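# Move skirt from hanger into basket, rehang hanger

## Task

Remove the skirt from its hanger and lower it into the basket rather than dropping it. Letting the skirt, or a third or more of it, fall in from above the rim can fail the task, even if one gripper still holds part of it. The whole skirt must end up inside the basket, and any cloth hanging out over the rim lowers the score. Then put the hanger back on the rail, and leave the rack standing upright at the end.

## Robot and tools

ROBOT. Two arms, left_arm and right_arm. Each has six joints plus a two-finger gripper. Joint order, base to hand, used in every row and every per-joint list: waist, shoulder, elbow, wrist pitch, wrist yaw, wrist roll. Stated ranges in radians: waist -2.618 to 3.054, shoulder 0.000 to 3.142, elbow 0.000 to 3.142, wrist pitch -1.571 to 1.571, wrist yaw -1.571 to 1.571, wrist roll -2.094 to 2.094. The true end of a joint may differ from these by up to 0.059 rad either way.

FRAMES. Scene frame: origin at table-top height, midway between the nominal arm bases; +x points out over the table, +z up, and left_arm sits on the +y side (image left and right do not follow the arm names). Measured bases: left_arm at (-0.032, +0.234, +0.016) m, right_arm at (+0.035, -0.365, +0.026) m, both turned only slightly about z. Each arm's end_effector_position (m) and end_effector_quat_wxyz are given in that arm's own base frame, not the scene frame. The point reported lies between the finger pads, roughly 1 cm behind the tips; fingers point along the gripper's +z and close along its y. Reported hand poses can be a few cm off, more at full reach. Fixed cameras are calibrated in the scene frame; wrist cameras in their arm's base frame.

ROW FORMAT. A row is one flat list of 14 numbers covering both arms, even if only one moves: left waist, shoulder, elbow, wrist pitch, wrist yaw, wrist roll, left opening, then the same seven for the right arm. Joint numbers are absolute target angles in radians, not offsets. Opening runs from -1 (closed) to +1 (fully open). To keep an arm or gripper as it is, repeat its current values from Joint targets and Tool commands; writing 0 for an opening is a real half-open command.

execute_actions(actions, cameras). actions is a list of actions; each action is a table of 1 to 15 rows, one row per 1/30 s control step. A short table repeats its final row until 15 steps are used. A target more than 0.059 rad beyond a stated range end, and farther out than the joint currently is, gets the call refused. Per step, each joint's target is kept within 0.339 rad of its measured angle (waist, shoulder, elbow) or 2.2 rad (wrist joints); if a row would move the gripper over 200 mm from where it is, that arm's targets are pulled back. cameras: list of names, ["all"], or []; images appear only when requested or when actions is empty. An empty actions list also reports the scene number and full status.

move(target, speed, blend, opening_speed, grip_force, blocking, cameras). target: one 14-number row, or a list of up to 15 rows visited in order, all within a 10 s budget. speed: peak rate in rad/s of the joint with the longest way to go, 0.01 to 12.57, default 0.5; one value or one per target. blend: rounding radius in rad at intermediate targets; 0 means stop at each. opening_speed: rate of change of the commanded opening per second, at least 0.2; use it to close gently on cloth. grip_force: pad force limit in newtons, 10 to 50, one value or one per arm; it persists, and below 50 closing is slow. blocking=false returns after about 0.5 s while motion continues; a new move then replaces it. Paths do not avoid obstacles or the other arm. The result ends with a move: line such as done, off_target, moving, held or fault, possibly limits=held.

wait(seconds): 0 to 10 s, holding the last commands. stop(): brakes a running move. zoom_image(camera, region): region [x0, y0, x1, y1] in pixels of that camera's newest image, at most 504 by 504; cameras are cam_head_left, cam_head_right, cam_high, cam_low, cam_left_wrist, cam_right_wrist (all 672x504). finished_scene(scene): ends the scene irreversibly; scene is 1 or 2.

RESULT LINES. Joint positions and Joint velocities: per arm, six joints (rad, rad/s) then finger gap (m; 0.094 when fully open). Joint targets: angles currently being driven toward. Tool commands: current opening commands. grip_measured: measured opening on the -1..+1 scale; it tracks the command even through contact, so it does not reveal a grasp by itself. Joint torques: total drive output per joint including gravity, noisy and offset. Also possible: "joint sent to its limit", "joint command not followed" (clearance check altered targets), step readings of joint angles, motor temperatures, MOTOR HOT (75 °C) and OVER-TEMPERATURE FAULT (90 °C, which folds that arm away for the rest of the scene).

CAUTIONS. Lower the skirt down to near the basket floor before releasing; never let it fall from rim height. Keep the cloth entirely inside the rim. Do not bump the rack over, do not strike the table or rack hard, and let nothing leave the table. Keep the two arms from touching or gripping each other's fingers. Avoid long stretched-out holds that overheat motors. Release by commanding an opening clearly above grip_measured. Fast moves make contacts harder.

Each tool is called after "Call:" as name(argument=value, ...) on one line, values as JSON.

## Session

Call:
execute_actions(actions=[])

Scene clock: 0.00 s.
left_arm: end_effector_position=(+0.2451, -0.2393, +0.4719) grip_measured=-0.842 end_effector_quat_wxyz=(+0.521, +0.278, +0.787, -0.179) | right_arm: end_effector_position=(+0.3838, +0.0010, +0.4071) grip_measured=+1.000 end_effector_quat_wxyz=(+0.707, +0.000, +0.707, +0.000)
Joint positions: left_arm=[-0.875 1.323 1.974 -1.062 -0.188 -0.072 0.007] | right_arm=[0 1.047 1.047 0 0 0 0.094]
Joint velocities: within noise
Joint torques (N m): no reading
Motor temperatures (°C): left_arm=[26 27 32 30 23 26 24] | right_arm=[27 24 30 25 23 24 25]
Heat: left arm: 32 °C; right arm: 30 °C.
Joint targets: left_arm=[-0.875 1.315 1.986 -1.023 -0.190 -0.073] | right_arm=[0.000 1.040 1.058 0.004 0.000 0.000]
Tool commands: left_gripper/opening=-1.0 right_gripper/opening=+1.0
camera_calibration:
cam_left_wrist: T_world_to_cam=[[-0.626239, -0.779604, -0.00642835, -0.029052], [-0.584981, 0.475321, -0.657166, 0.6028], [0.515385, -0.407783, -0.753718, 0.217845], [0, 0, 0, 1]] pos_world=[0.222159, -0.220339, 0.560147]

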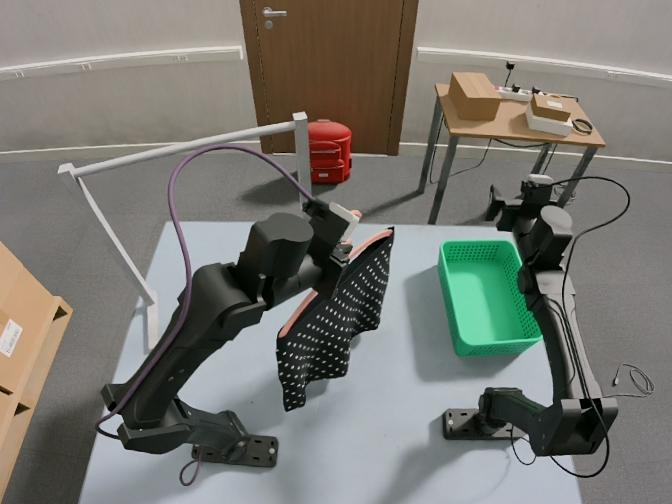

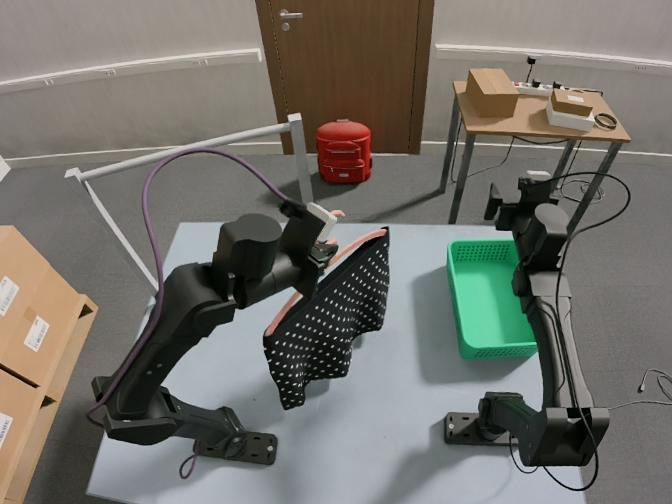

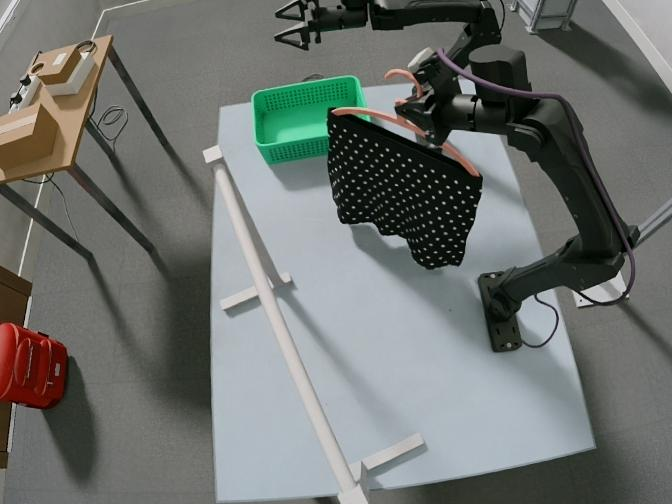

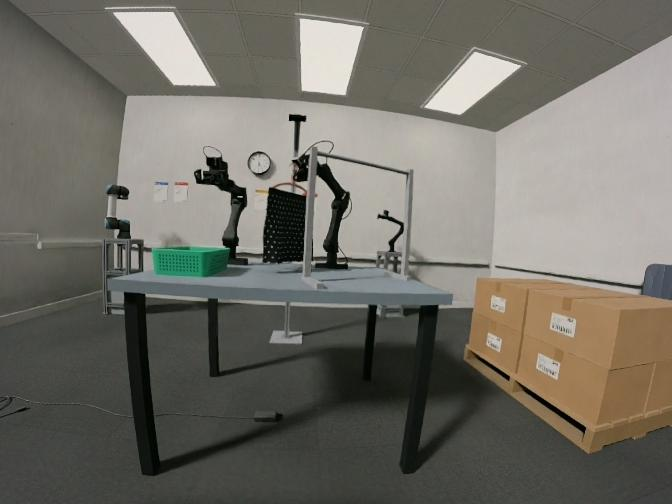

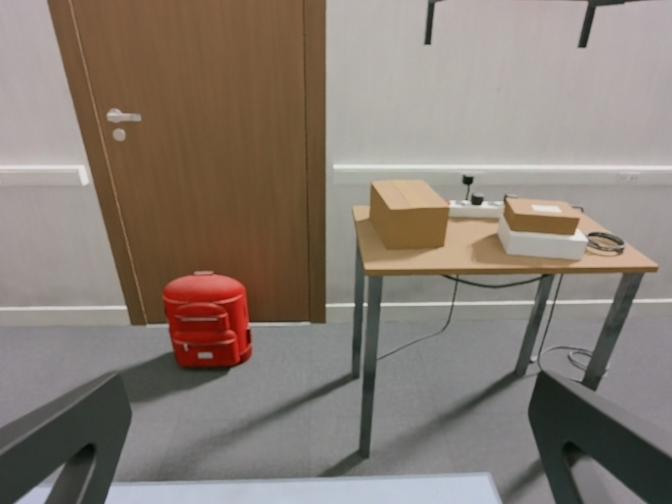

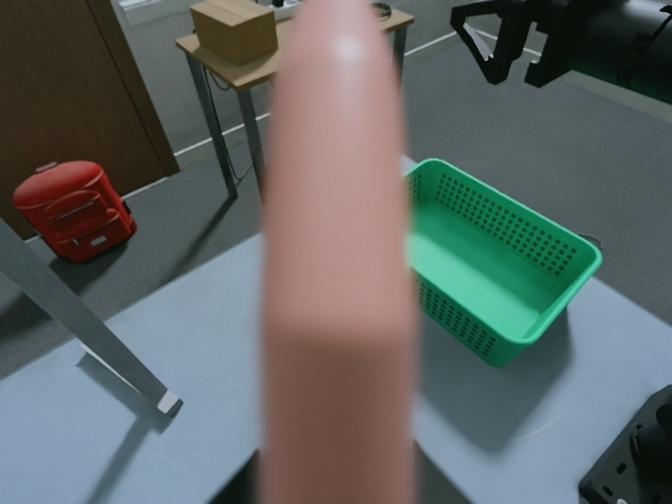

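Call:
zoom_image(camera="cam_high", region=[310, 50, 510, 280])

Call:
zoom_image(camera="cam_low", region=[240, 140, 360, 280])

Call:
zoom_image(camera="cam_head_left", region=[260, 190, 420, 420])

Call:
zoom_image(camera="cam_low", region=[140, 230, 240, 300])

Call:
zoom_image(camera="cam_head_left", region=[410, 220, 570, 370])

Scaled by 2.191.

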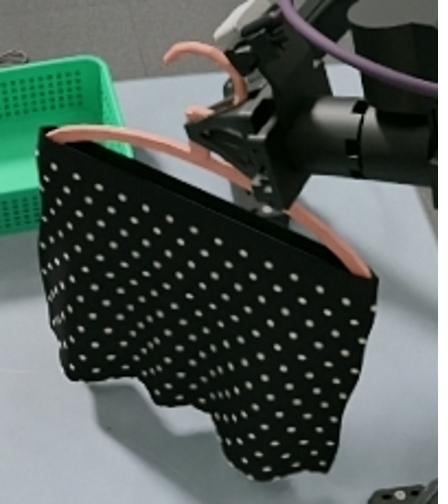

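Scaled by 3.600.

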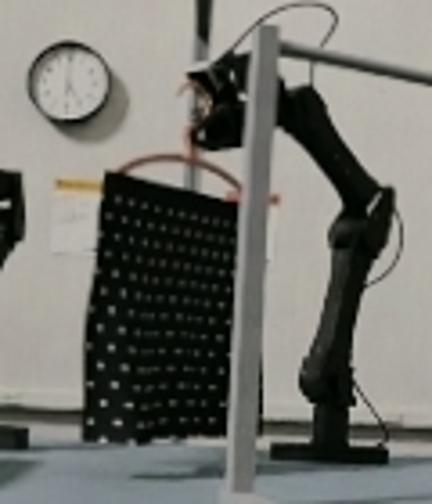

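Scaled by 2.191.

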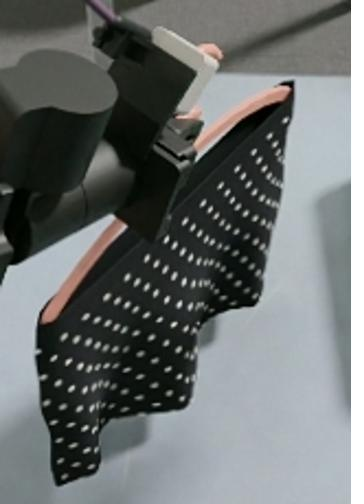

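Scaled by 5.040.

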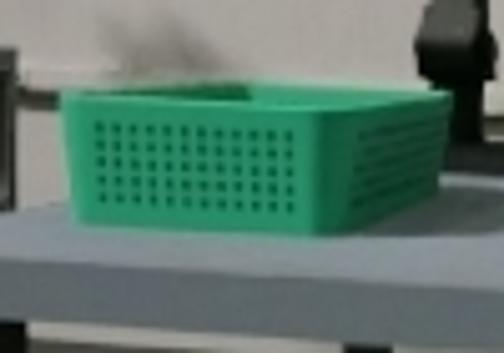

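Scaled by 3.150.

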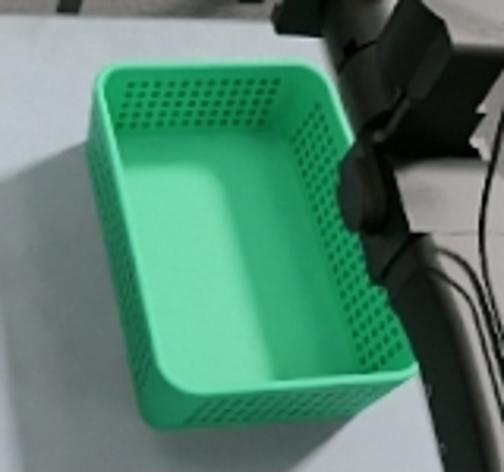

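Call:
move(target=[[-0.301,1.574,2.349,-1.499,0.96,0.6265,-1,-0.15,1.57,2.135,-1.45,-1.09,-0.87,1],[-0.301,1.574,2.349,-1.499,0.96,0.6265,-1,0.512,1.57,2.135,-1.49,-1.09,-0.87,1]], speed=0.6, cameras=["cam_head_left","cam_high","cam_low","cam_left_wrist"])

Call:
zoom_image(camera="cam_low", region=[230, 140, 350, 260])

Call:
zoom_image(camera="cam_head_left", region=[220, 180, 470, 390])

Scene clock: 22.63 s.
left_arm: end_effector_position=(+0.2316, -0.2227, +0.4686) grip_measured=-0.842 end_effector_quat_wxyz=(+0.411, +0.525, +0.659, -0.348) | right_arm: end_effector_position=(+0.1746, +0.2797, +0.4369) grip_measured=+1.000 end_effector_quat_wxyz=(-0.354, +0.641, -0.529, -0.429)
Joint positions: left_arm=[-0.306 1.569 2.316 -1.512 0.92 0.623 0.007] | right_arm=[0.508 1.559 2.108 -1.473 -1.072 -0.859 0.094]
Joint torques (N m): left_arm=[0.53 -4.01 7.84 1.59 0.65 0] | right_arm=[0.27 -4.49 7.24 0.88 -0.57 -0.1]
Motor temperatures (°C): left_arm=[26 27 34 36 23 26 25] | right_arm=[27 24 32 28 23 24 25]
Heat: left arm: 36 °C; right arm: 32 °C.
Joint targets: left_arm=[-0.301 1.574 2.349 -1.499 0.960 0.626] | right_arm=[0.512 1.570 2.135 -1.490 -1.090 -0.870]
move: off_target (left_arm); left_arm: the wrist yaw is farthest, 0.040 rad from its target
camera_calibration:
cam_left_wrist: T_world_to_cam=[[-0.978523, -0.20404, 0.0293392, 0.168447], [-0.17603, 0.753029, -0.634004, 0.541146], [0.107269, -0.625552, -0.772773, 0.284064], [0, 0, 0, 1]] pos_world=[0.229616, -0.195432, 0.557664]
Images, in order (width x height): cam_head_left 672x504, cam_high 672x504, cam_low 672x504, cam_left_wrist 672x504.

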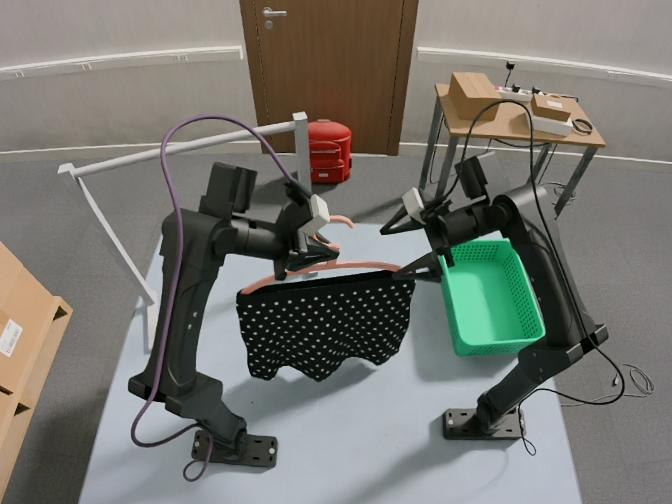

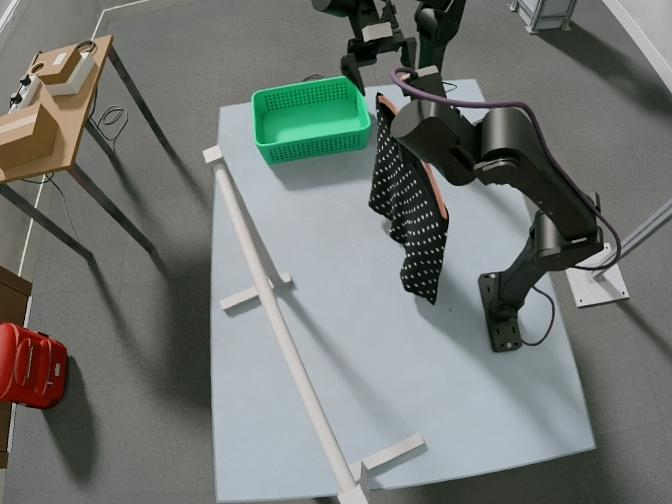

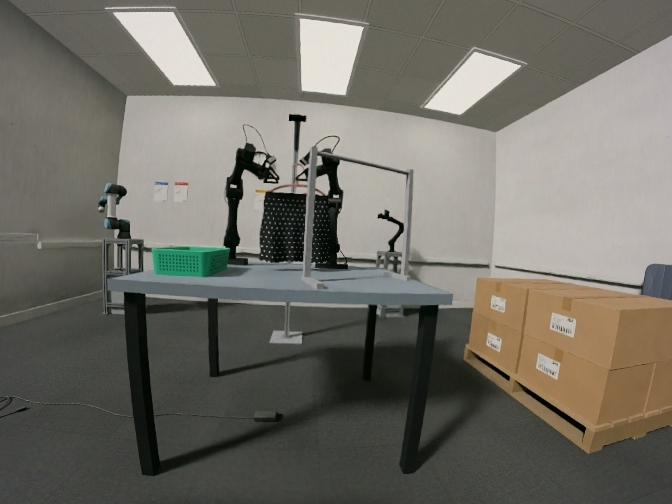

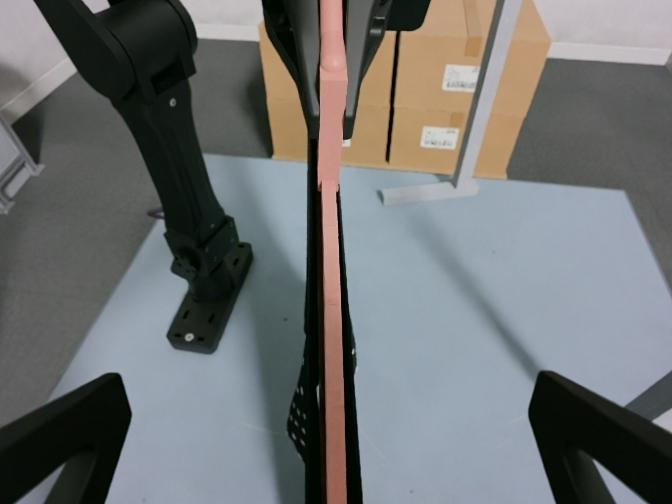

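Scaled by 4.200.

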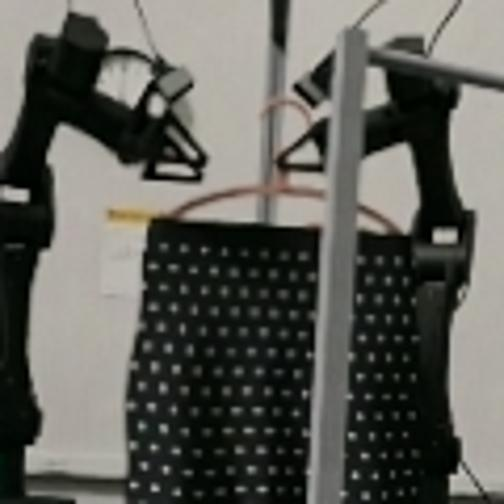

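Scaled by 2.016.

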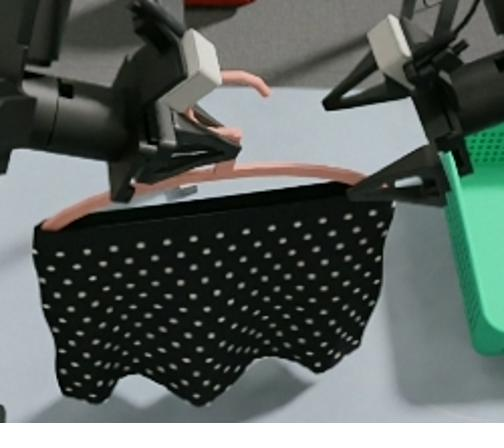

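Call:
move(target=[[-0.301,1.574,2.349,-1.499,0.96,0.6265,-1,0.595,1.485,1.865,-1.455,-0.855,-0.975,1],[-0.301,1.574,2.349,-1.499,0.96,0.6265,-1,0.595,1.485,1.865,-1.455,-0.855,-0.975,-1],[-0.25,1.32,1.90,-1.04,1.10,0.465,-1,0.595,1.485,1.865,-1.455,-0.855,-0.975,-1],[-0.229,1.18,1.56,-0.47,1.165,0.17,-1,0.595,1.485,1.865,-1.455,-0.855,-0.975,-1]], speed=0.4, blend=[0,0,0.1,0], grip_force=[50,50], cameras=["cam_head_left","cam_low","cam_left_wrist"])

Call:
zoom_image(camera="cam_low", region=[230, 140, 350, 260])

Call:
zoom_image(camera="cam_head_left", region=[220, 180, 470, 390])

Scene clock: 34.10 s.
left_arm: end_effector_position=(+0.2337, -0.2235, +0.4734) grip_measured=-0.842 end_effector_quat_wxyz=(+0.516, +0.467, +0.572, -0.434) | right_arm: end_effector_position=(+0.1738, +0.2786, +0.3576) grip_measured=-0.938 end_effector_quat_wxyz=(-0.289, +0.690, -0.566, -0.348)
Joint positions: left_arm=[-0.235 1.211 1.556 -0.565 1.14 0.184 0.007] | right_arm=[0.589 1.508 1.877 -1.454 -0.839 -0.959 0.003]
Joint torques (N m): left_arm=[0.68 -5.61 7.13 2.59 0.34 -0.2] | right_arm=[0.51 -7.69 4.48 0.89 -0.57 -0.16]
Heat: left arm: 36 °C; right arm: 32 °C.
Joint targets: left_arm=[-0.229 1.180 1.560 -0.470 1.165 0.170] | right_arm=[0.595 1.485 1.865 -1.455 -0.855 -0.975]
move: off_target (left_arm); left_arm: the wrist pitch is farthest, 0.095 rad from its target
camera_calibration:
cam_left_wrist: T_world_to_cam=[[-0.982953, -0.183137, 0.0162418, 0.182052], [-0.108077, 0.504092, -0.856861, 0.579058], [0.148735, -0.844009, -0.515292, 0.106591], [0, 0, 0, 1]] pos_world=[0.225677, -0.168595, 0.54814]
Images, in order (width x height): cam_head_left 672x504, cam_low 672x504, cam_left_wrist 672x504.

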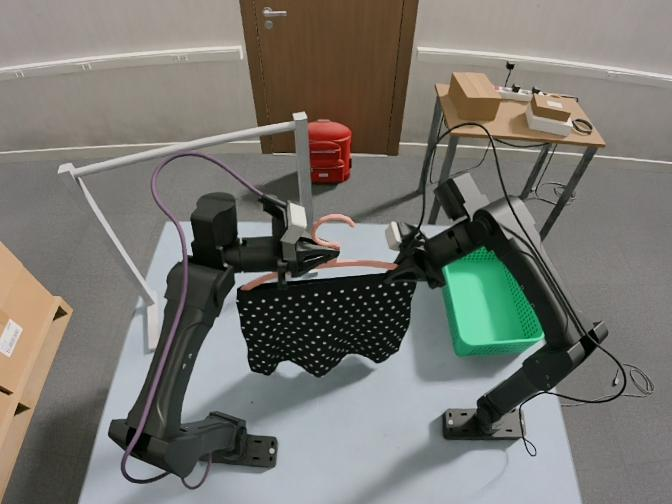

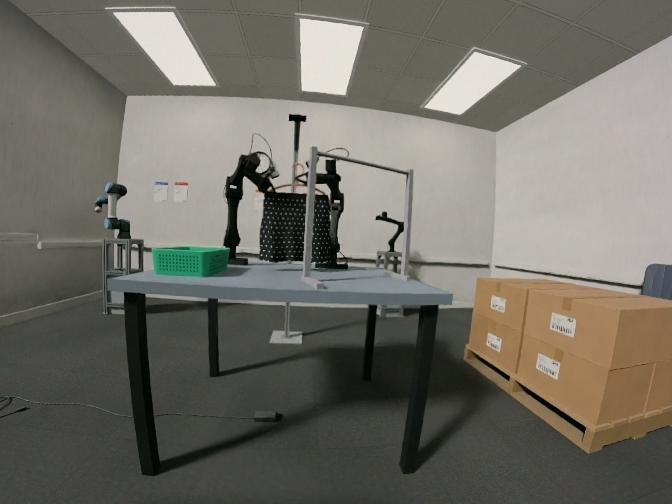

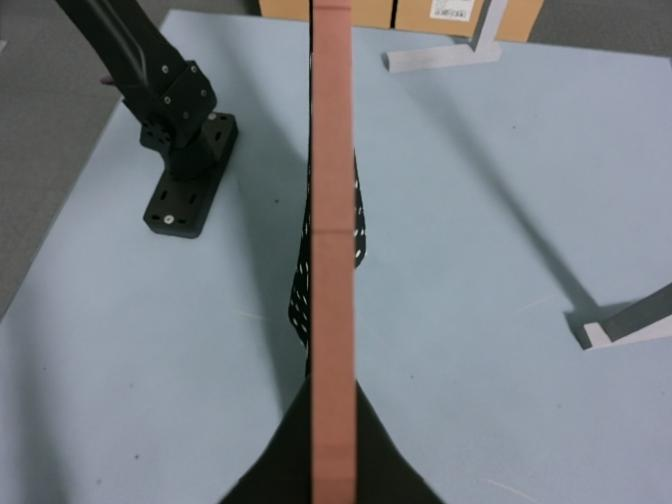

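Scaled by 4.200.

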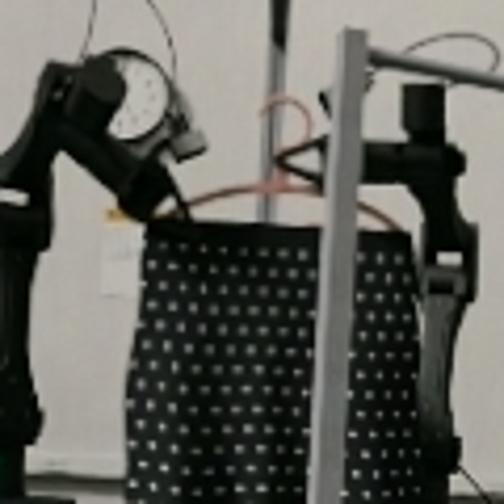

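Scaled by 2.016.

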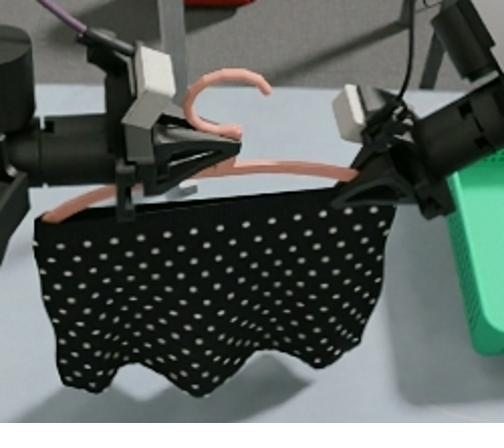

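Call:
move(target=[[-0.229,1.18,1.56,-0.54,1.165,0.17,-1,0.595,1.485,1.865,-1.455,-0.855,-0.975,1],[-0.229,1.18,1.56,-0.54,1.165,0.17,-1,0.451,1.365,1.345,-1.0,-1.15,-0.975,1],[-0.229,1.18,1.56,-0.54,1.165,0.17,-1,0.272,1.118,0.70,0.06,-1.448,-0.36,1]], speed=0.5, blend=[0,0.1,0], cameras=["cam_head_left","cam_low","cam_left_wrist"])

Call:
zoom_image(camera="cam_low", region=[230, 140, 350, 260])

Call:
zoom_image(camera="cam_head_left", region=[220, 180, 470, 390])

Scene clock: 46.20 s.
left_arm: end_effector_position=(+0.2315, -0.2227, +0.4733) grip_measured=-0.842 end_effector_quat_wxyz=(+0.511, +0.464, +0.575, -0.439) | right_arm: end_effector_position=(+0.1862, +0.2408, +0.2769) grip_measured=+0.998 end_effector_quat_wxyz=(-0.448, +0.550, -0.472, -0.524)
Joint positions: left_arm=[-0.233 1.206 1.556 -0.575 1.146 0.176 0.007] | right_arm=[0.281 1.139 0.713 0.049 -1.434 -0.371 0.094]
Joint torques (N m): left_arm=[0.43 -5.14 7.08 1.97 0.28 -0.11] | right_arm=[-0.84 -5.29 5.53 1.34 -0.42 0.11]
Heat: left arm: 38 °C; right arm: 31 °C.
Joint targets: left_arm=[-0.229 1.180 1.560 -0.540 1.165 0.170] | right_arm=[0.272 1.118 0.700 0.060 -1.448 -0.360]
move: done
camera_calibration:
cam_left_wrist: T_world_to_cam=[[-0.982921, -0.181458, 0.03065, 0.173598], [-0.119567, 0.5031, -0.855917, 0.580323], [0.139893, -0.844964, -0.516204, 0.109897], [0, 0, 0, 1]] pos_world=[0.224647, -0.1676, 0.548117]
Images, in order (width x height): cam_head_left 672x504, cam_low 672x504, cam_left_wrist 672x504.

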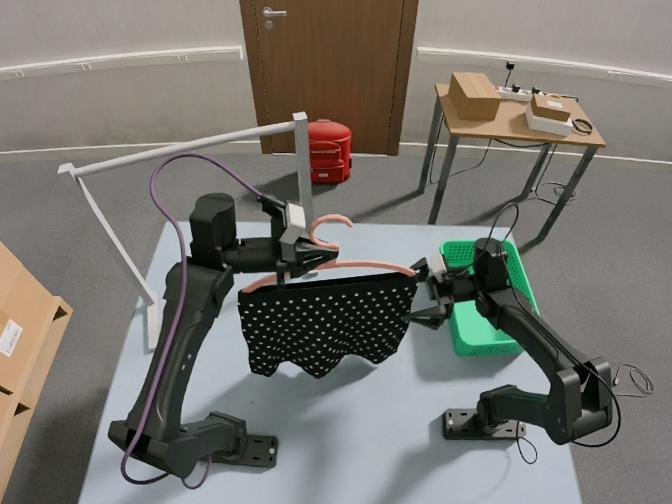

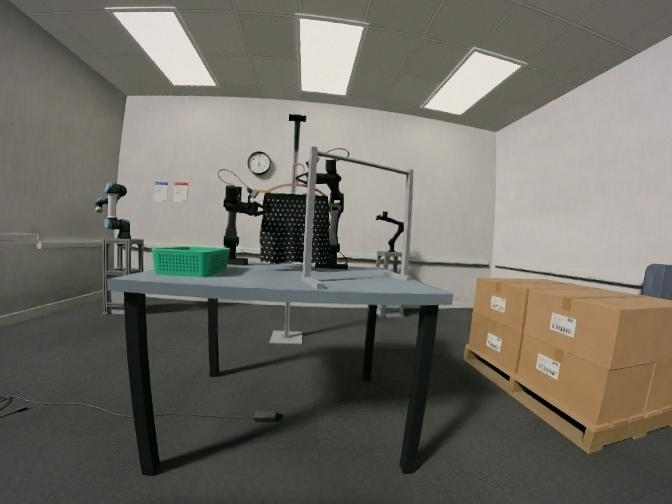

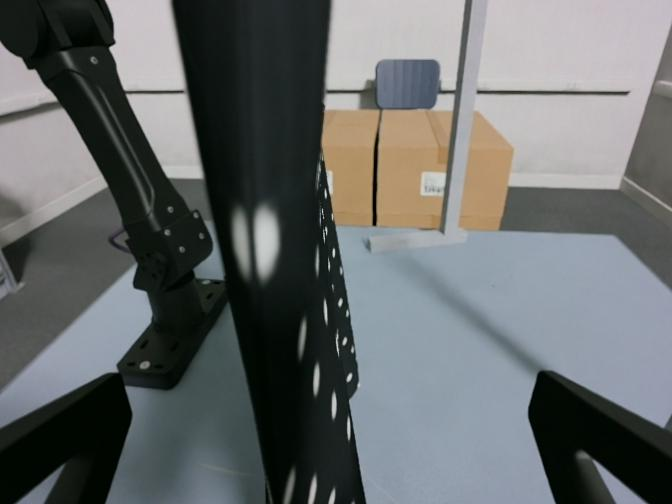

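Scaled by 4.200.

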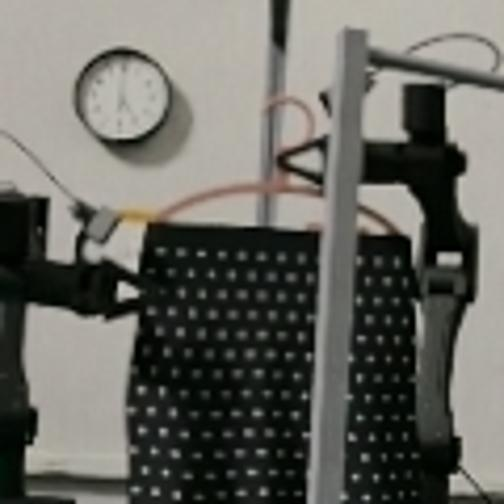

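Scaled by 2.016.

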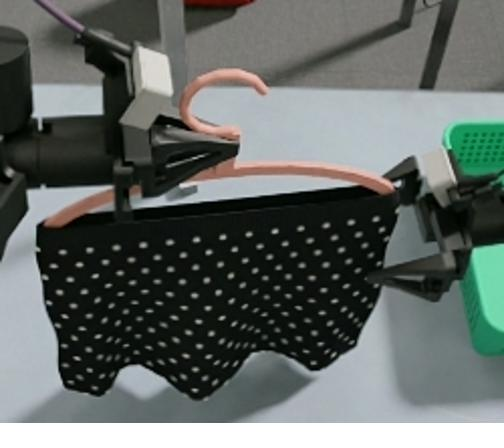

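Call:
move(target=[[-0.229,1.18,1.56,-0.54,1.165,0.17,-1,0.337,1.13,0.676,0.212,-1.387,-0.242,1],[-0.229,1.18,1.56,-0.54,1.165,0.17,-1,0.337,1.13,0.676,0.212,-1.387,-0.242,-1],[-0.225,1.335,1.955,-0.77,1.165,0.17,-1,0.337,1.13,0.676,0.212,-1.387,-0.242,-1]], speed=0.3, cameras=["cam_head_left","cam_low","cam_left_wrist"])

Call:
zoom_image(camera="cam_low", region=[230, 140, 350, 260])

Call:
zoom_image(camera="cam_head_left", region=[220, 180, 470, 390])

Scene clock: 53.47 s.
left_arm: end_effector_position=(+0.2217, -0.2203, +0.5402) grip_measured=-0.842 end_effector_quat_wxyz=(+0.531, +0.474, +0.555, -0.430) | right_arm: end_effector_position=(+0.1848, +0.2529, +0.2805) grip_measured=-0.973 end_effector_quat_wxyz=(-0.456, +0.552, -0.466, -0.520)
Joint positions: left_arm=[-0.231 1.329 1.933 -0.767 1.152 0.175 0.007] | right_arm=[0.335 1.139 0.686 0.215 -1.38 -0.252 0.001]
Joint torques (N m): left_arm=[0.62 -2.58 7.66 1.57 0.19 -0.1] | right_arm=[0.12 -4.18 5.89 1.25 -0.27 0.1]
Heat: left arm: 37 °C; right arm: 31 °C.
Joint targets: left_arm=[-0.225 1.335 1.955 -0.770 1.165 0.170] | right_arm=[0.337 1.130 0.676 0.212 -1.387 -0.242]
move: done
camera_calibration:
cam_left_wrist: T_world_to_cam=[[-0.983873, -0.177052, -0.0254125, 0.193807], [-0.0657345, 0.490045, -0.869215, 0.627538], [0.166349, -0.853527, -0.493781, 0.127904], [0, 0, 0, 1]] pos_world=[0.210655, -0.164038, 0.613547]
Images, in order (width x height): cam_head_left 672x504, cam_low 672x504, cam_left_wrist 672x504.

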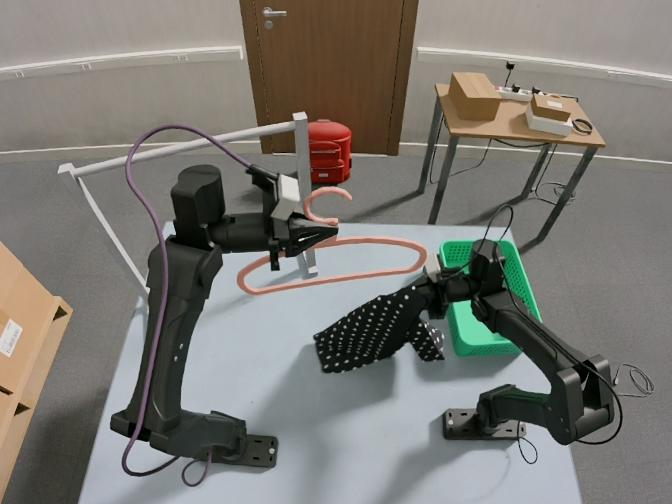

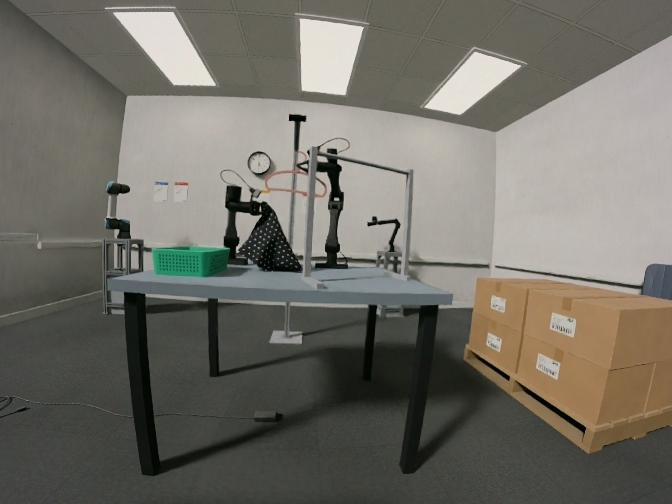

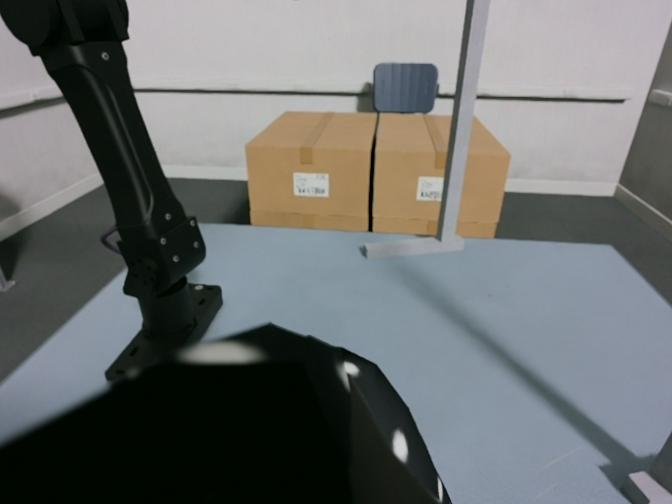

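Scaled by 4.200.

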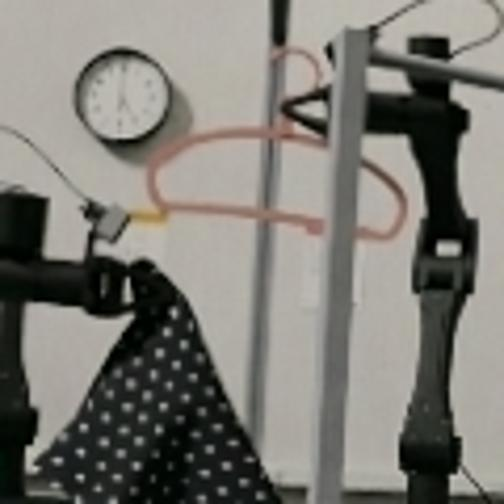

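Scaled by 2.016.

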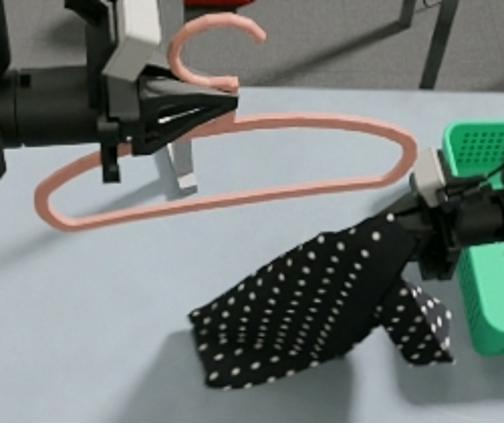

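Call:
move(target=[[-0.45,1.335,1.955,-0.77,0.5,0.09,-1,0.337,1.13,0.676,0.212,-1.387,-0.242,-1],[-0.5,0.80,1.39,-0.63,0.05,0,-1,0.25,1.25,1.7,-0.85,-1.2,-0.35,-1],[0.381,1.025,1.42,-0.43,0,0,-1,-0.16,1.51,2.39,-1.2,0,0,-1]], speed=0.6, blend=[0.08,0.1,0], cameras=["cam_head_left","cam_high","cam_low","cam_right_wrist","cam_left_wrist"])

Call:
zoom_image(camera="cam_low", region=[140, 130, 260, 290])

Call:
zoom_image(camera="cam_low", region=[320, 140, 400, 220])

Call:
zoom_image(camera="cam_high", region=[220, 240, 420, 440])

Scene clock: 71.33 s.
left_arm: end_effector_position=(+0.3150, +0.1243, +0.4707) grip_measured=-0.842 end_effector_quat_wxyz=(+0.667, -0.134, +0.722, +0.126) | right_arm: end_effector_position=(+0.3479, -0.0516, +0.5153) grip_measured=-0.973 end_effector_quat_wxyz=(+0.563, +0.057, +0.823, -0.044)
Joint positions: left_arm=[0.376 1.026 1.403 -0.456 0.005 0.005 0.007] | right_arm=[-0.153 1.505 2.359 -1.225 -0.006 -0.011 0.001]
Joint torques (N m): left_arm=[0.54 -1.73 8.54 2.27 -0.08 -0.1] | right_arm=[-0.55 -3.59 6.94 2 0.04 0.05]
Heat: left arm: 38 °C; right arm: 31 °C.
Joint targets: left_arm=[0.381 1.025 1.420 -0.430 0.000 0.000] | right_arm=[-0.160 1.510 2.390 -1.200 0.000 0.000]
move: done
camera_calibration:
cam_left_wrist: T_world_to_cam=[[0.358661, -0.933461, -0.00352081, 0.00566835], [-0.472299, -0.178214, -0.863234, 0.612766], [0.805168, 0.311272, -0.504791, 0.0313211], [0, 0, 0, 1]] pos_world=[0.262157, 0.104745, 0.544791]
cam_right_wrist: T_world_to_cam=[[-0.128879, -0.991517, 0.0168324, -0.0165582], [-0.728919, 0.08321, -0.679524, 0.643722], [0.672359, -0.0998456, -0.73346, 0.230624], [0, 0, 0, 1]] pos_world=[0.312025, -0.0469551, 0.606857]
Images, in order (width x height): cam_head_left 672x504, cam_high 672x504, cam_low 672x504, cam_left_wrist 672x504, cam_right_wrist 672x504.

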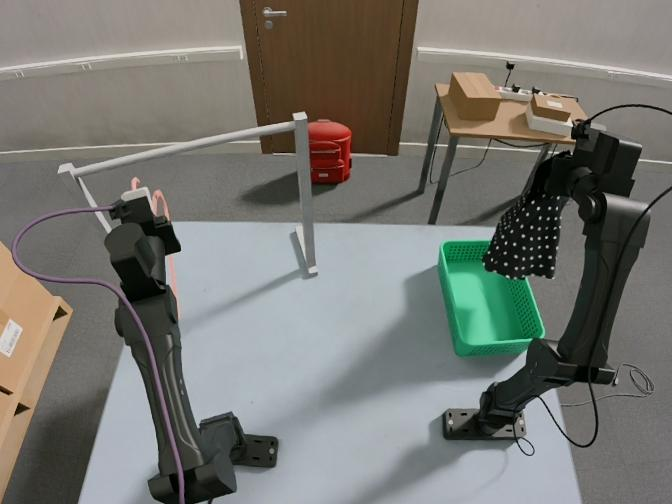

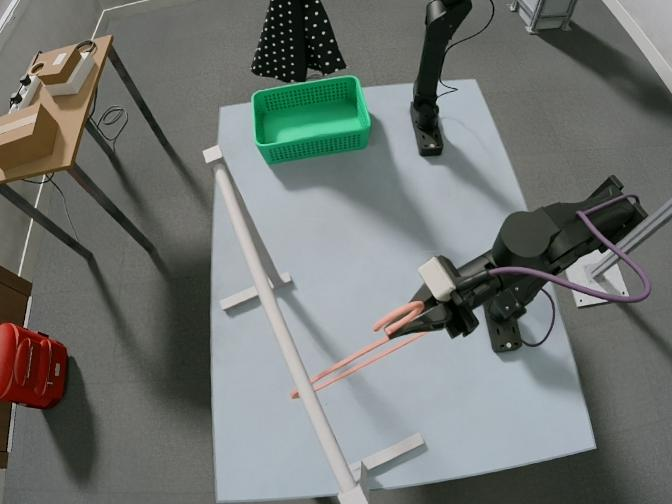

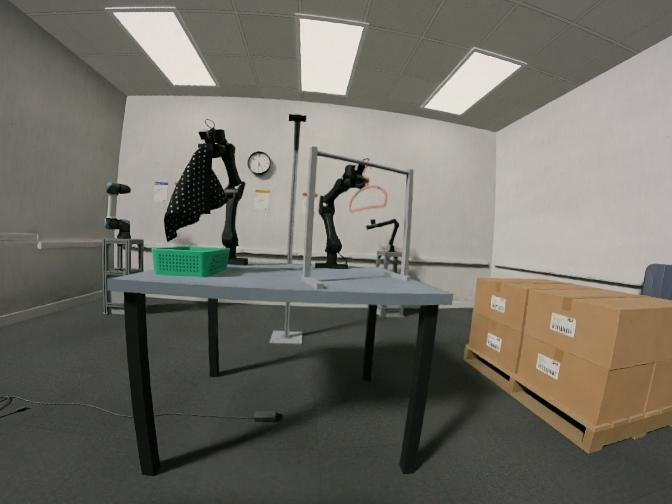

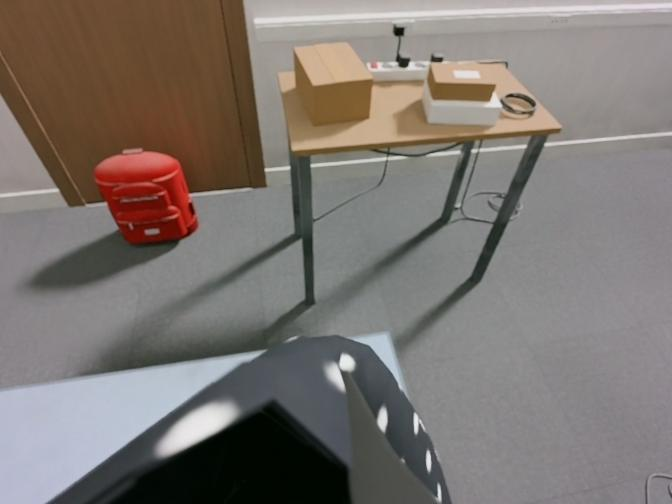

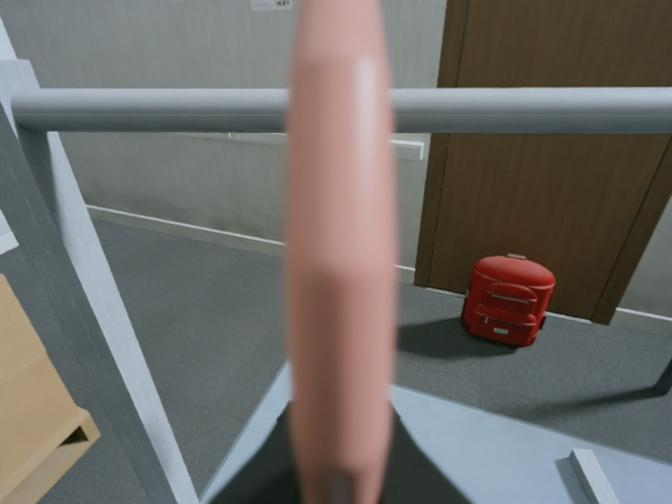

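Scaled by 3.150.

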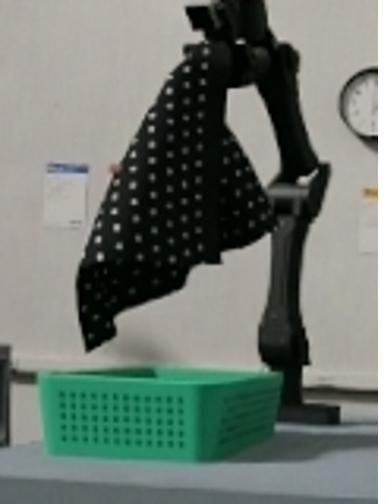

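Scaled by 6.300.

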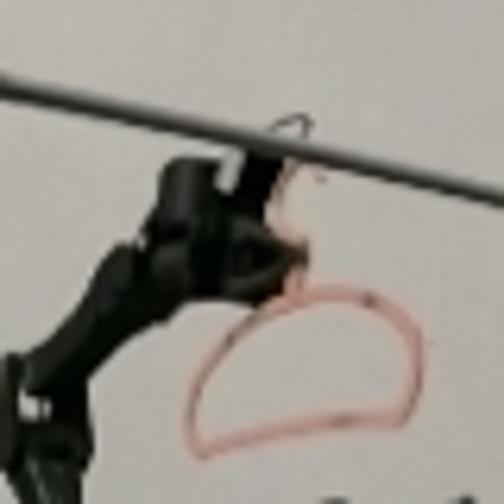

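Scaled by 2.520.

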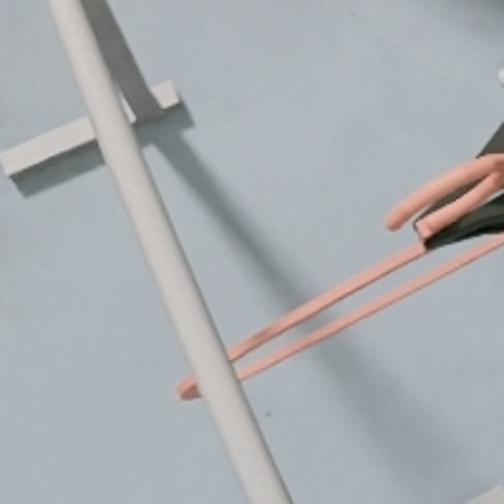

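Call:
move(target=[[0.381,1.10,1.46,-0.38,0,0,-1,-0.06,1.427,2.304,-1.227,0,0,-1],[0.381,1.218,1.50,-0.28,0,0,-1,-0.06,1.095,1.33,-0.925,0,0,-1],[0.381,1.218,1.50,-0.28,0,0,-1,-0.06,1.265,0.815,-0.855,0,0,-1]], speed=[0.4,0.4,0.3], blend=[0.05,0.1,0], cameras=["cam_head_left","cam_high","cam_low","cam_right_wrist","cam_left_wrist"])

Call:
zoom_image(camera="cam_low", region=[140, 190, 260, 290])

Call:
zoom_image(camera="cam_low", region=[320, 140, 400, 220])

Call:
zoom_image(camera="cam_high", region=[220, 240, 420, 440])

Call:
zoom_image(camera="cam_head_left", region=[410, 210, 570, 370])

Scene clock: 82.70 s.
left_arm: end_effector_position=(+0.3725, +0.1470, +0.4696) grip_measured=-0.842 end_effector_quat_wxyz=(+0.674, -0.132, +0.715, +0.128) | right_arm: end_effector_position=(+0.2516, -0.0159, +0.0790) grip_measured=-0.973 end_effector_quat_wxyz=(+0.132, +0.028, +0.991, -0.004)
Joint positions: left_arm=[0.376 1.212 1.461 -0.306 0.005 0.005 0.007] | right_arm=[-0.068 1.26 0.824 -0.87 -0.002 -0.011 0.001]
Joint torques (N m): left_arm=[0.53 -3.14 11.02 2.28 -0.09 -0.11] | right_arm=[0.62 -3.58 5.48 0.83 -0.01 0.11]
Heat: left arm: 39 °C; right arm: 32 °C.
Joint targets: left_arm=[0.381 1.218 1.500 -0.280 0.000 0.000] | right_arm=[-0.060 1.265 0.815 -0.855 0.000 0.000]
move: off_target (left_arm); left_arm: the elbow is farthest, 0.039 rad from its target
camera_calibration:
cam_left_wrist: T_world_to_cam=[[0.358719, -0.933438, -0.00371126, 0.00638048], [-0.45563, -0.171625, -0.873468, 0.640648], [0.814691, 0.315021, -0.486867, -0.0350854], [0, 0, 0, 1]] pos_world=[0.318193, 0.12696, 0.542528]
cam_right_wrist: T_world_to_cam=[[-0.0421199, -0.999099, -0.00527715, -0.00647851], [-0.981561, 0.0403938, 0.18683, 0.268498], [-0.186448, 0.0130491, -0.982378, 0.216479], [0, 0, 0, 1]] pos_world=[0.303637, -0.0201432, 0.162467]
Images, in order (width x height): cam_head_left 672x504, cam_high 672x504, cam_low 672x504, cam_left_wrist 672x504, cam_right_wrist 672x504.

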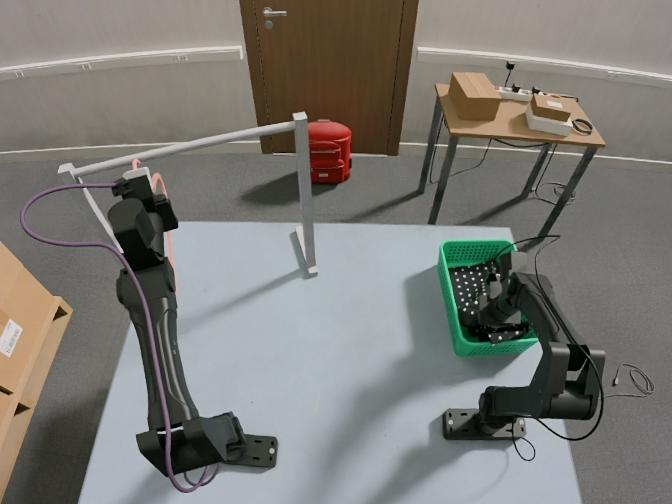

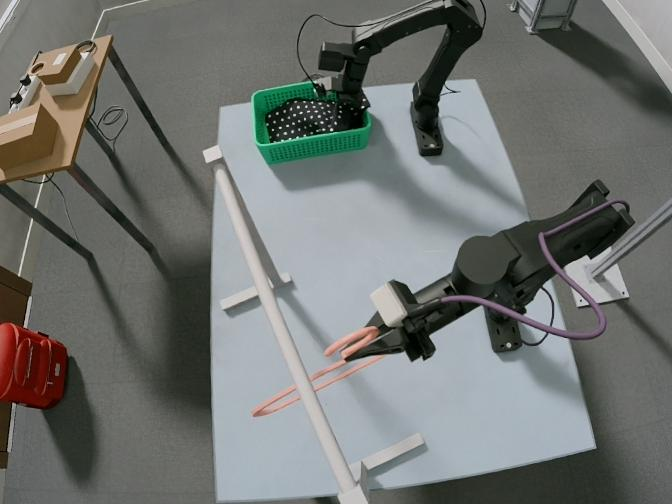

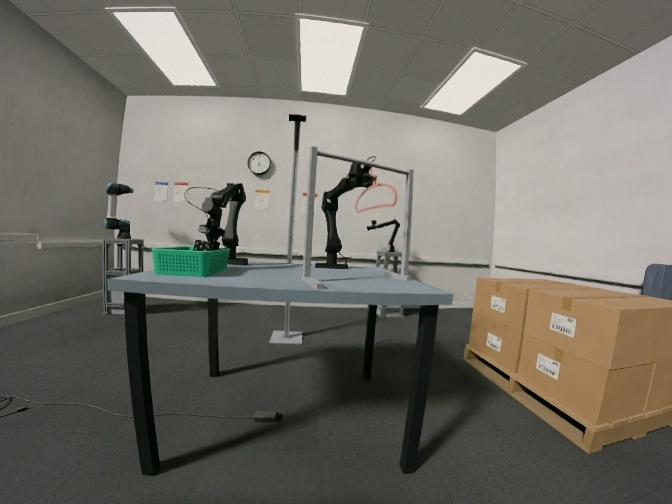

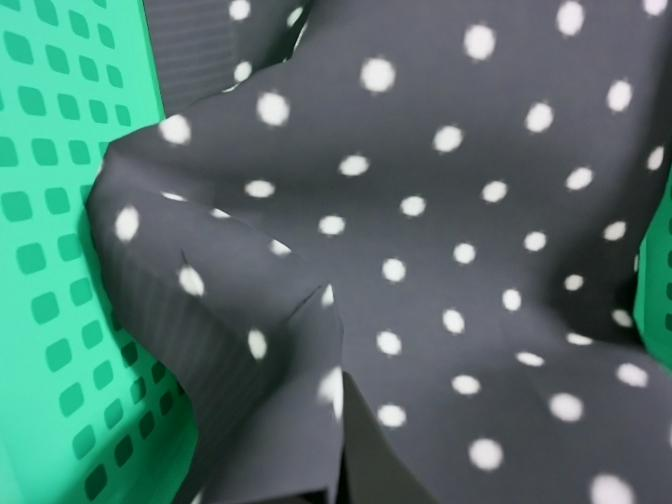

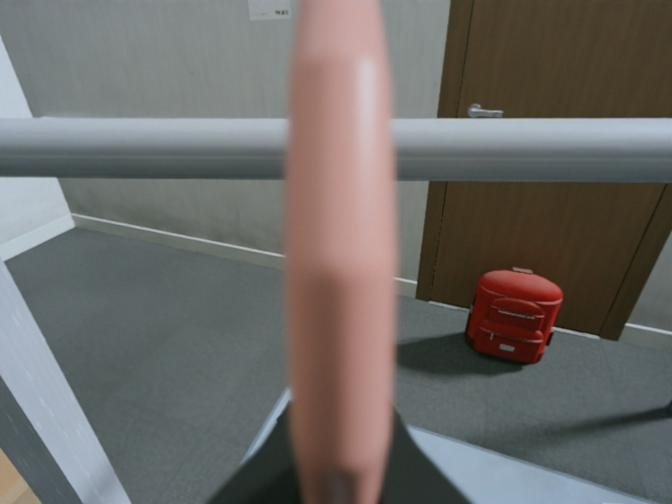

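Scaled by 4.200.

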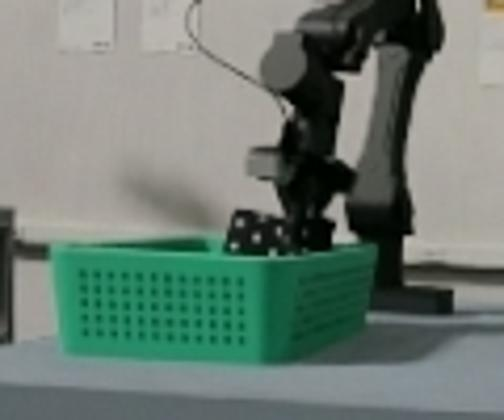

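Scaled by 6.300.

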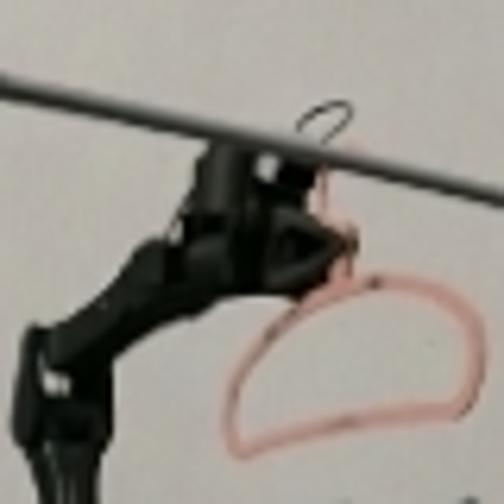

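Scaled by 2.520.

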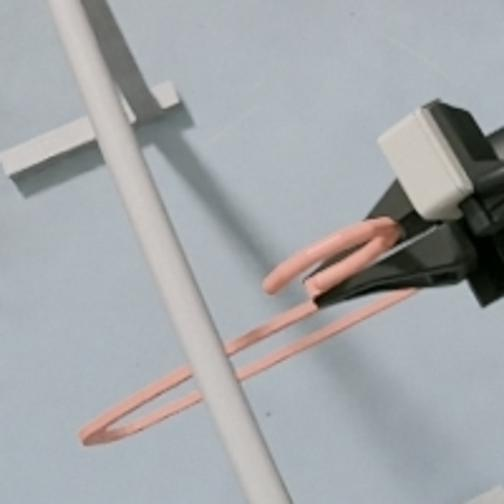

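Scaled by 3.150.

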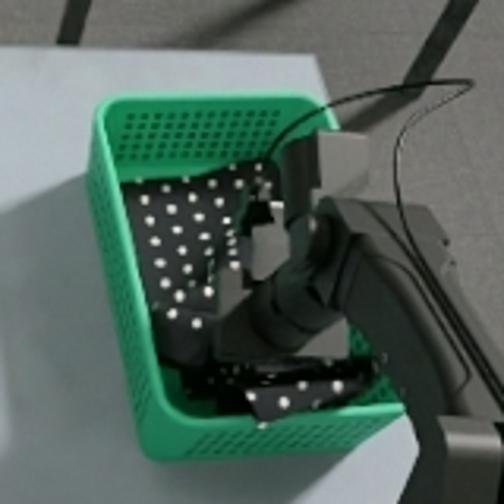

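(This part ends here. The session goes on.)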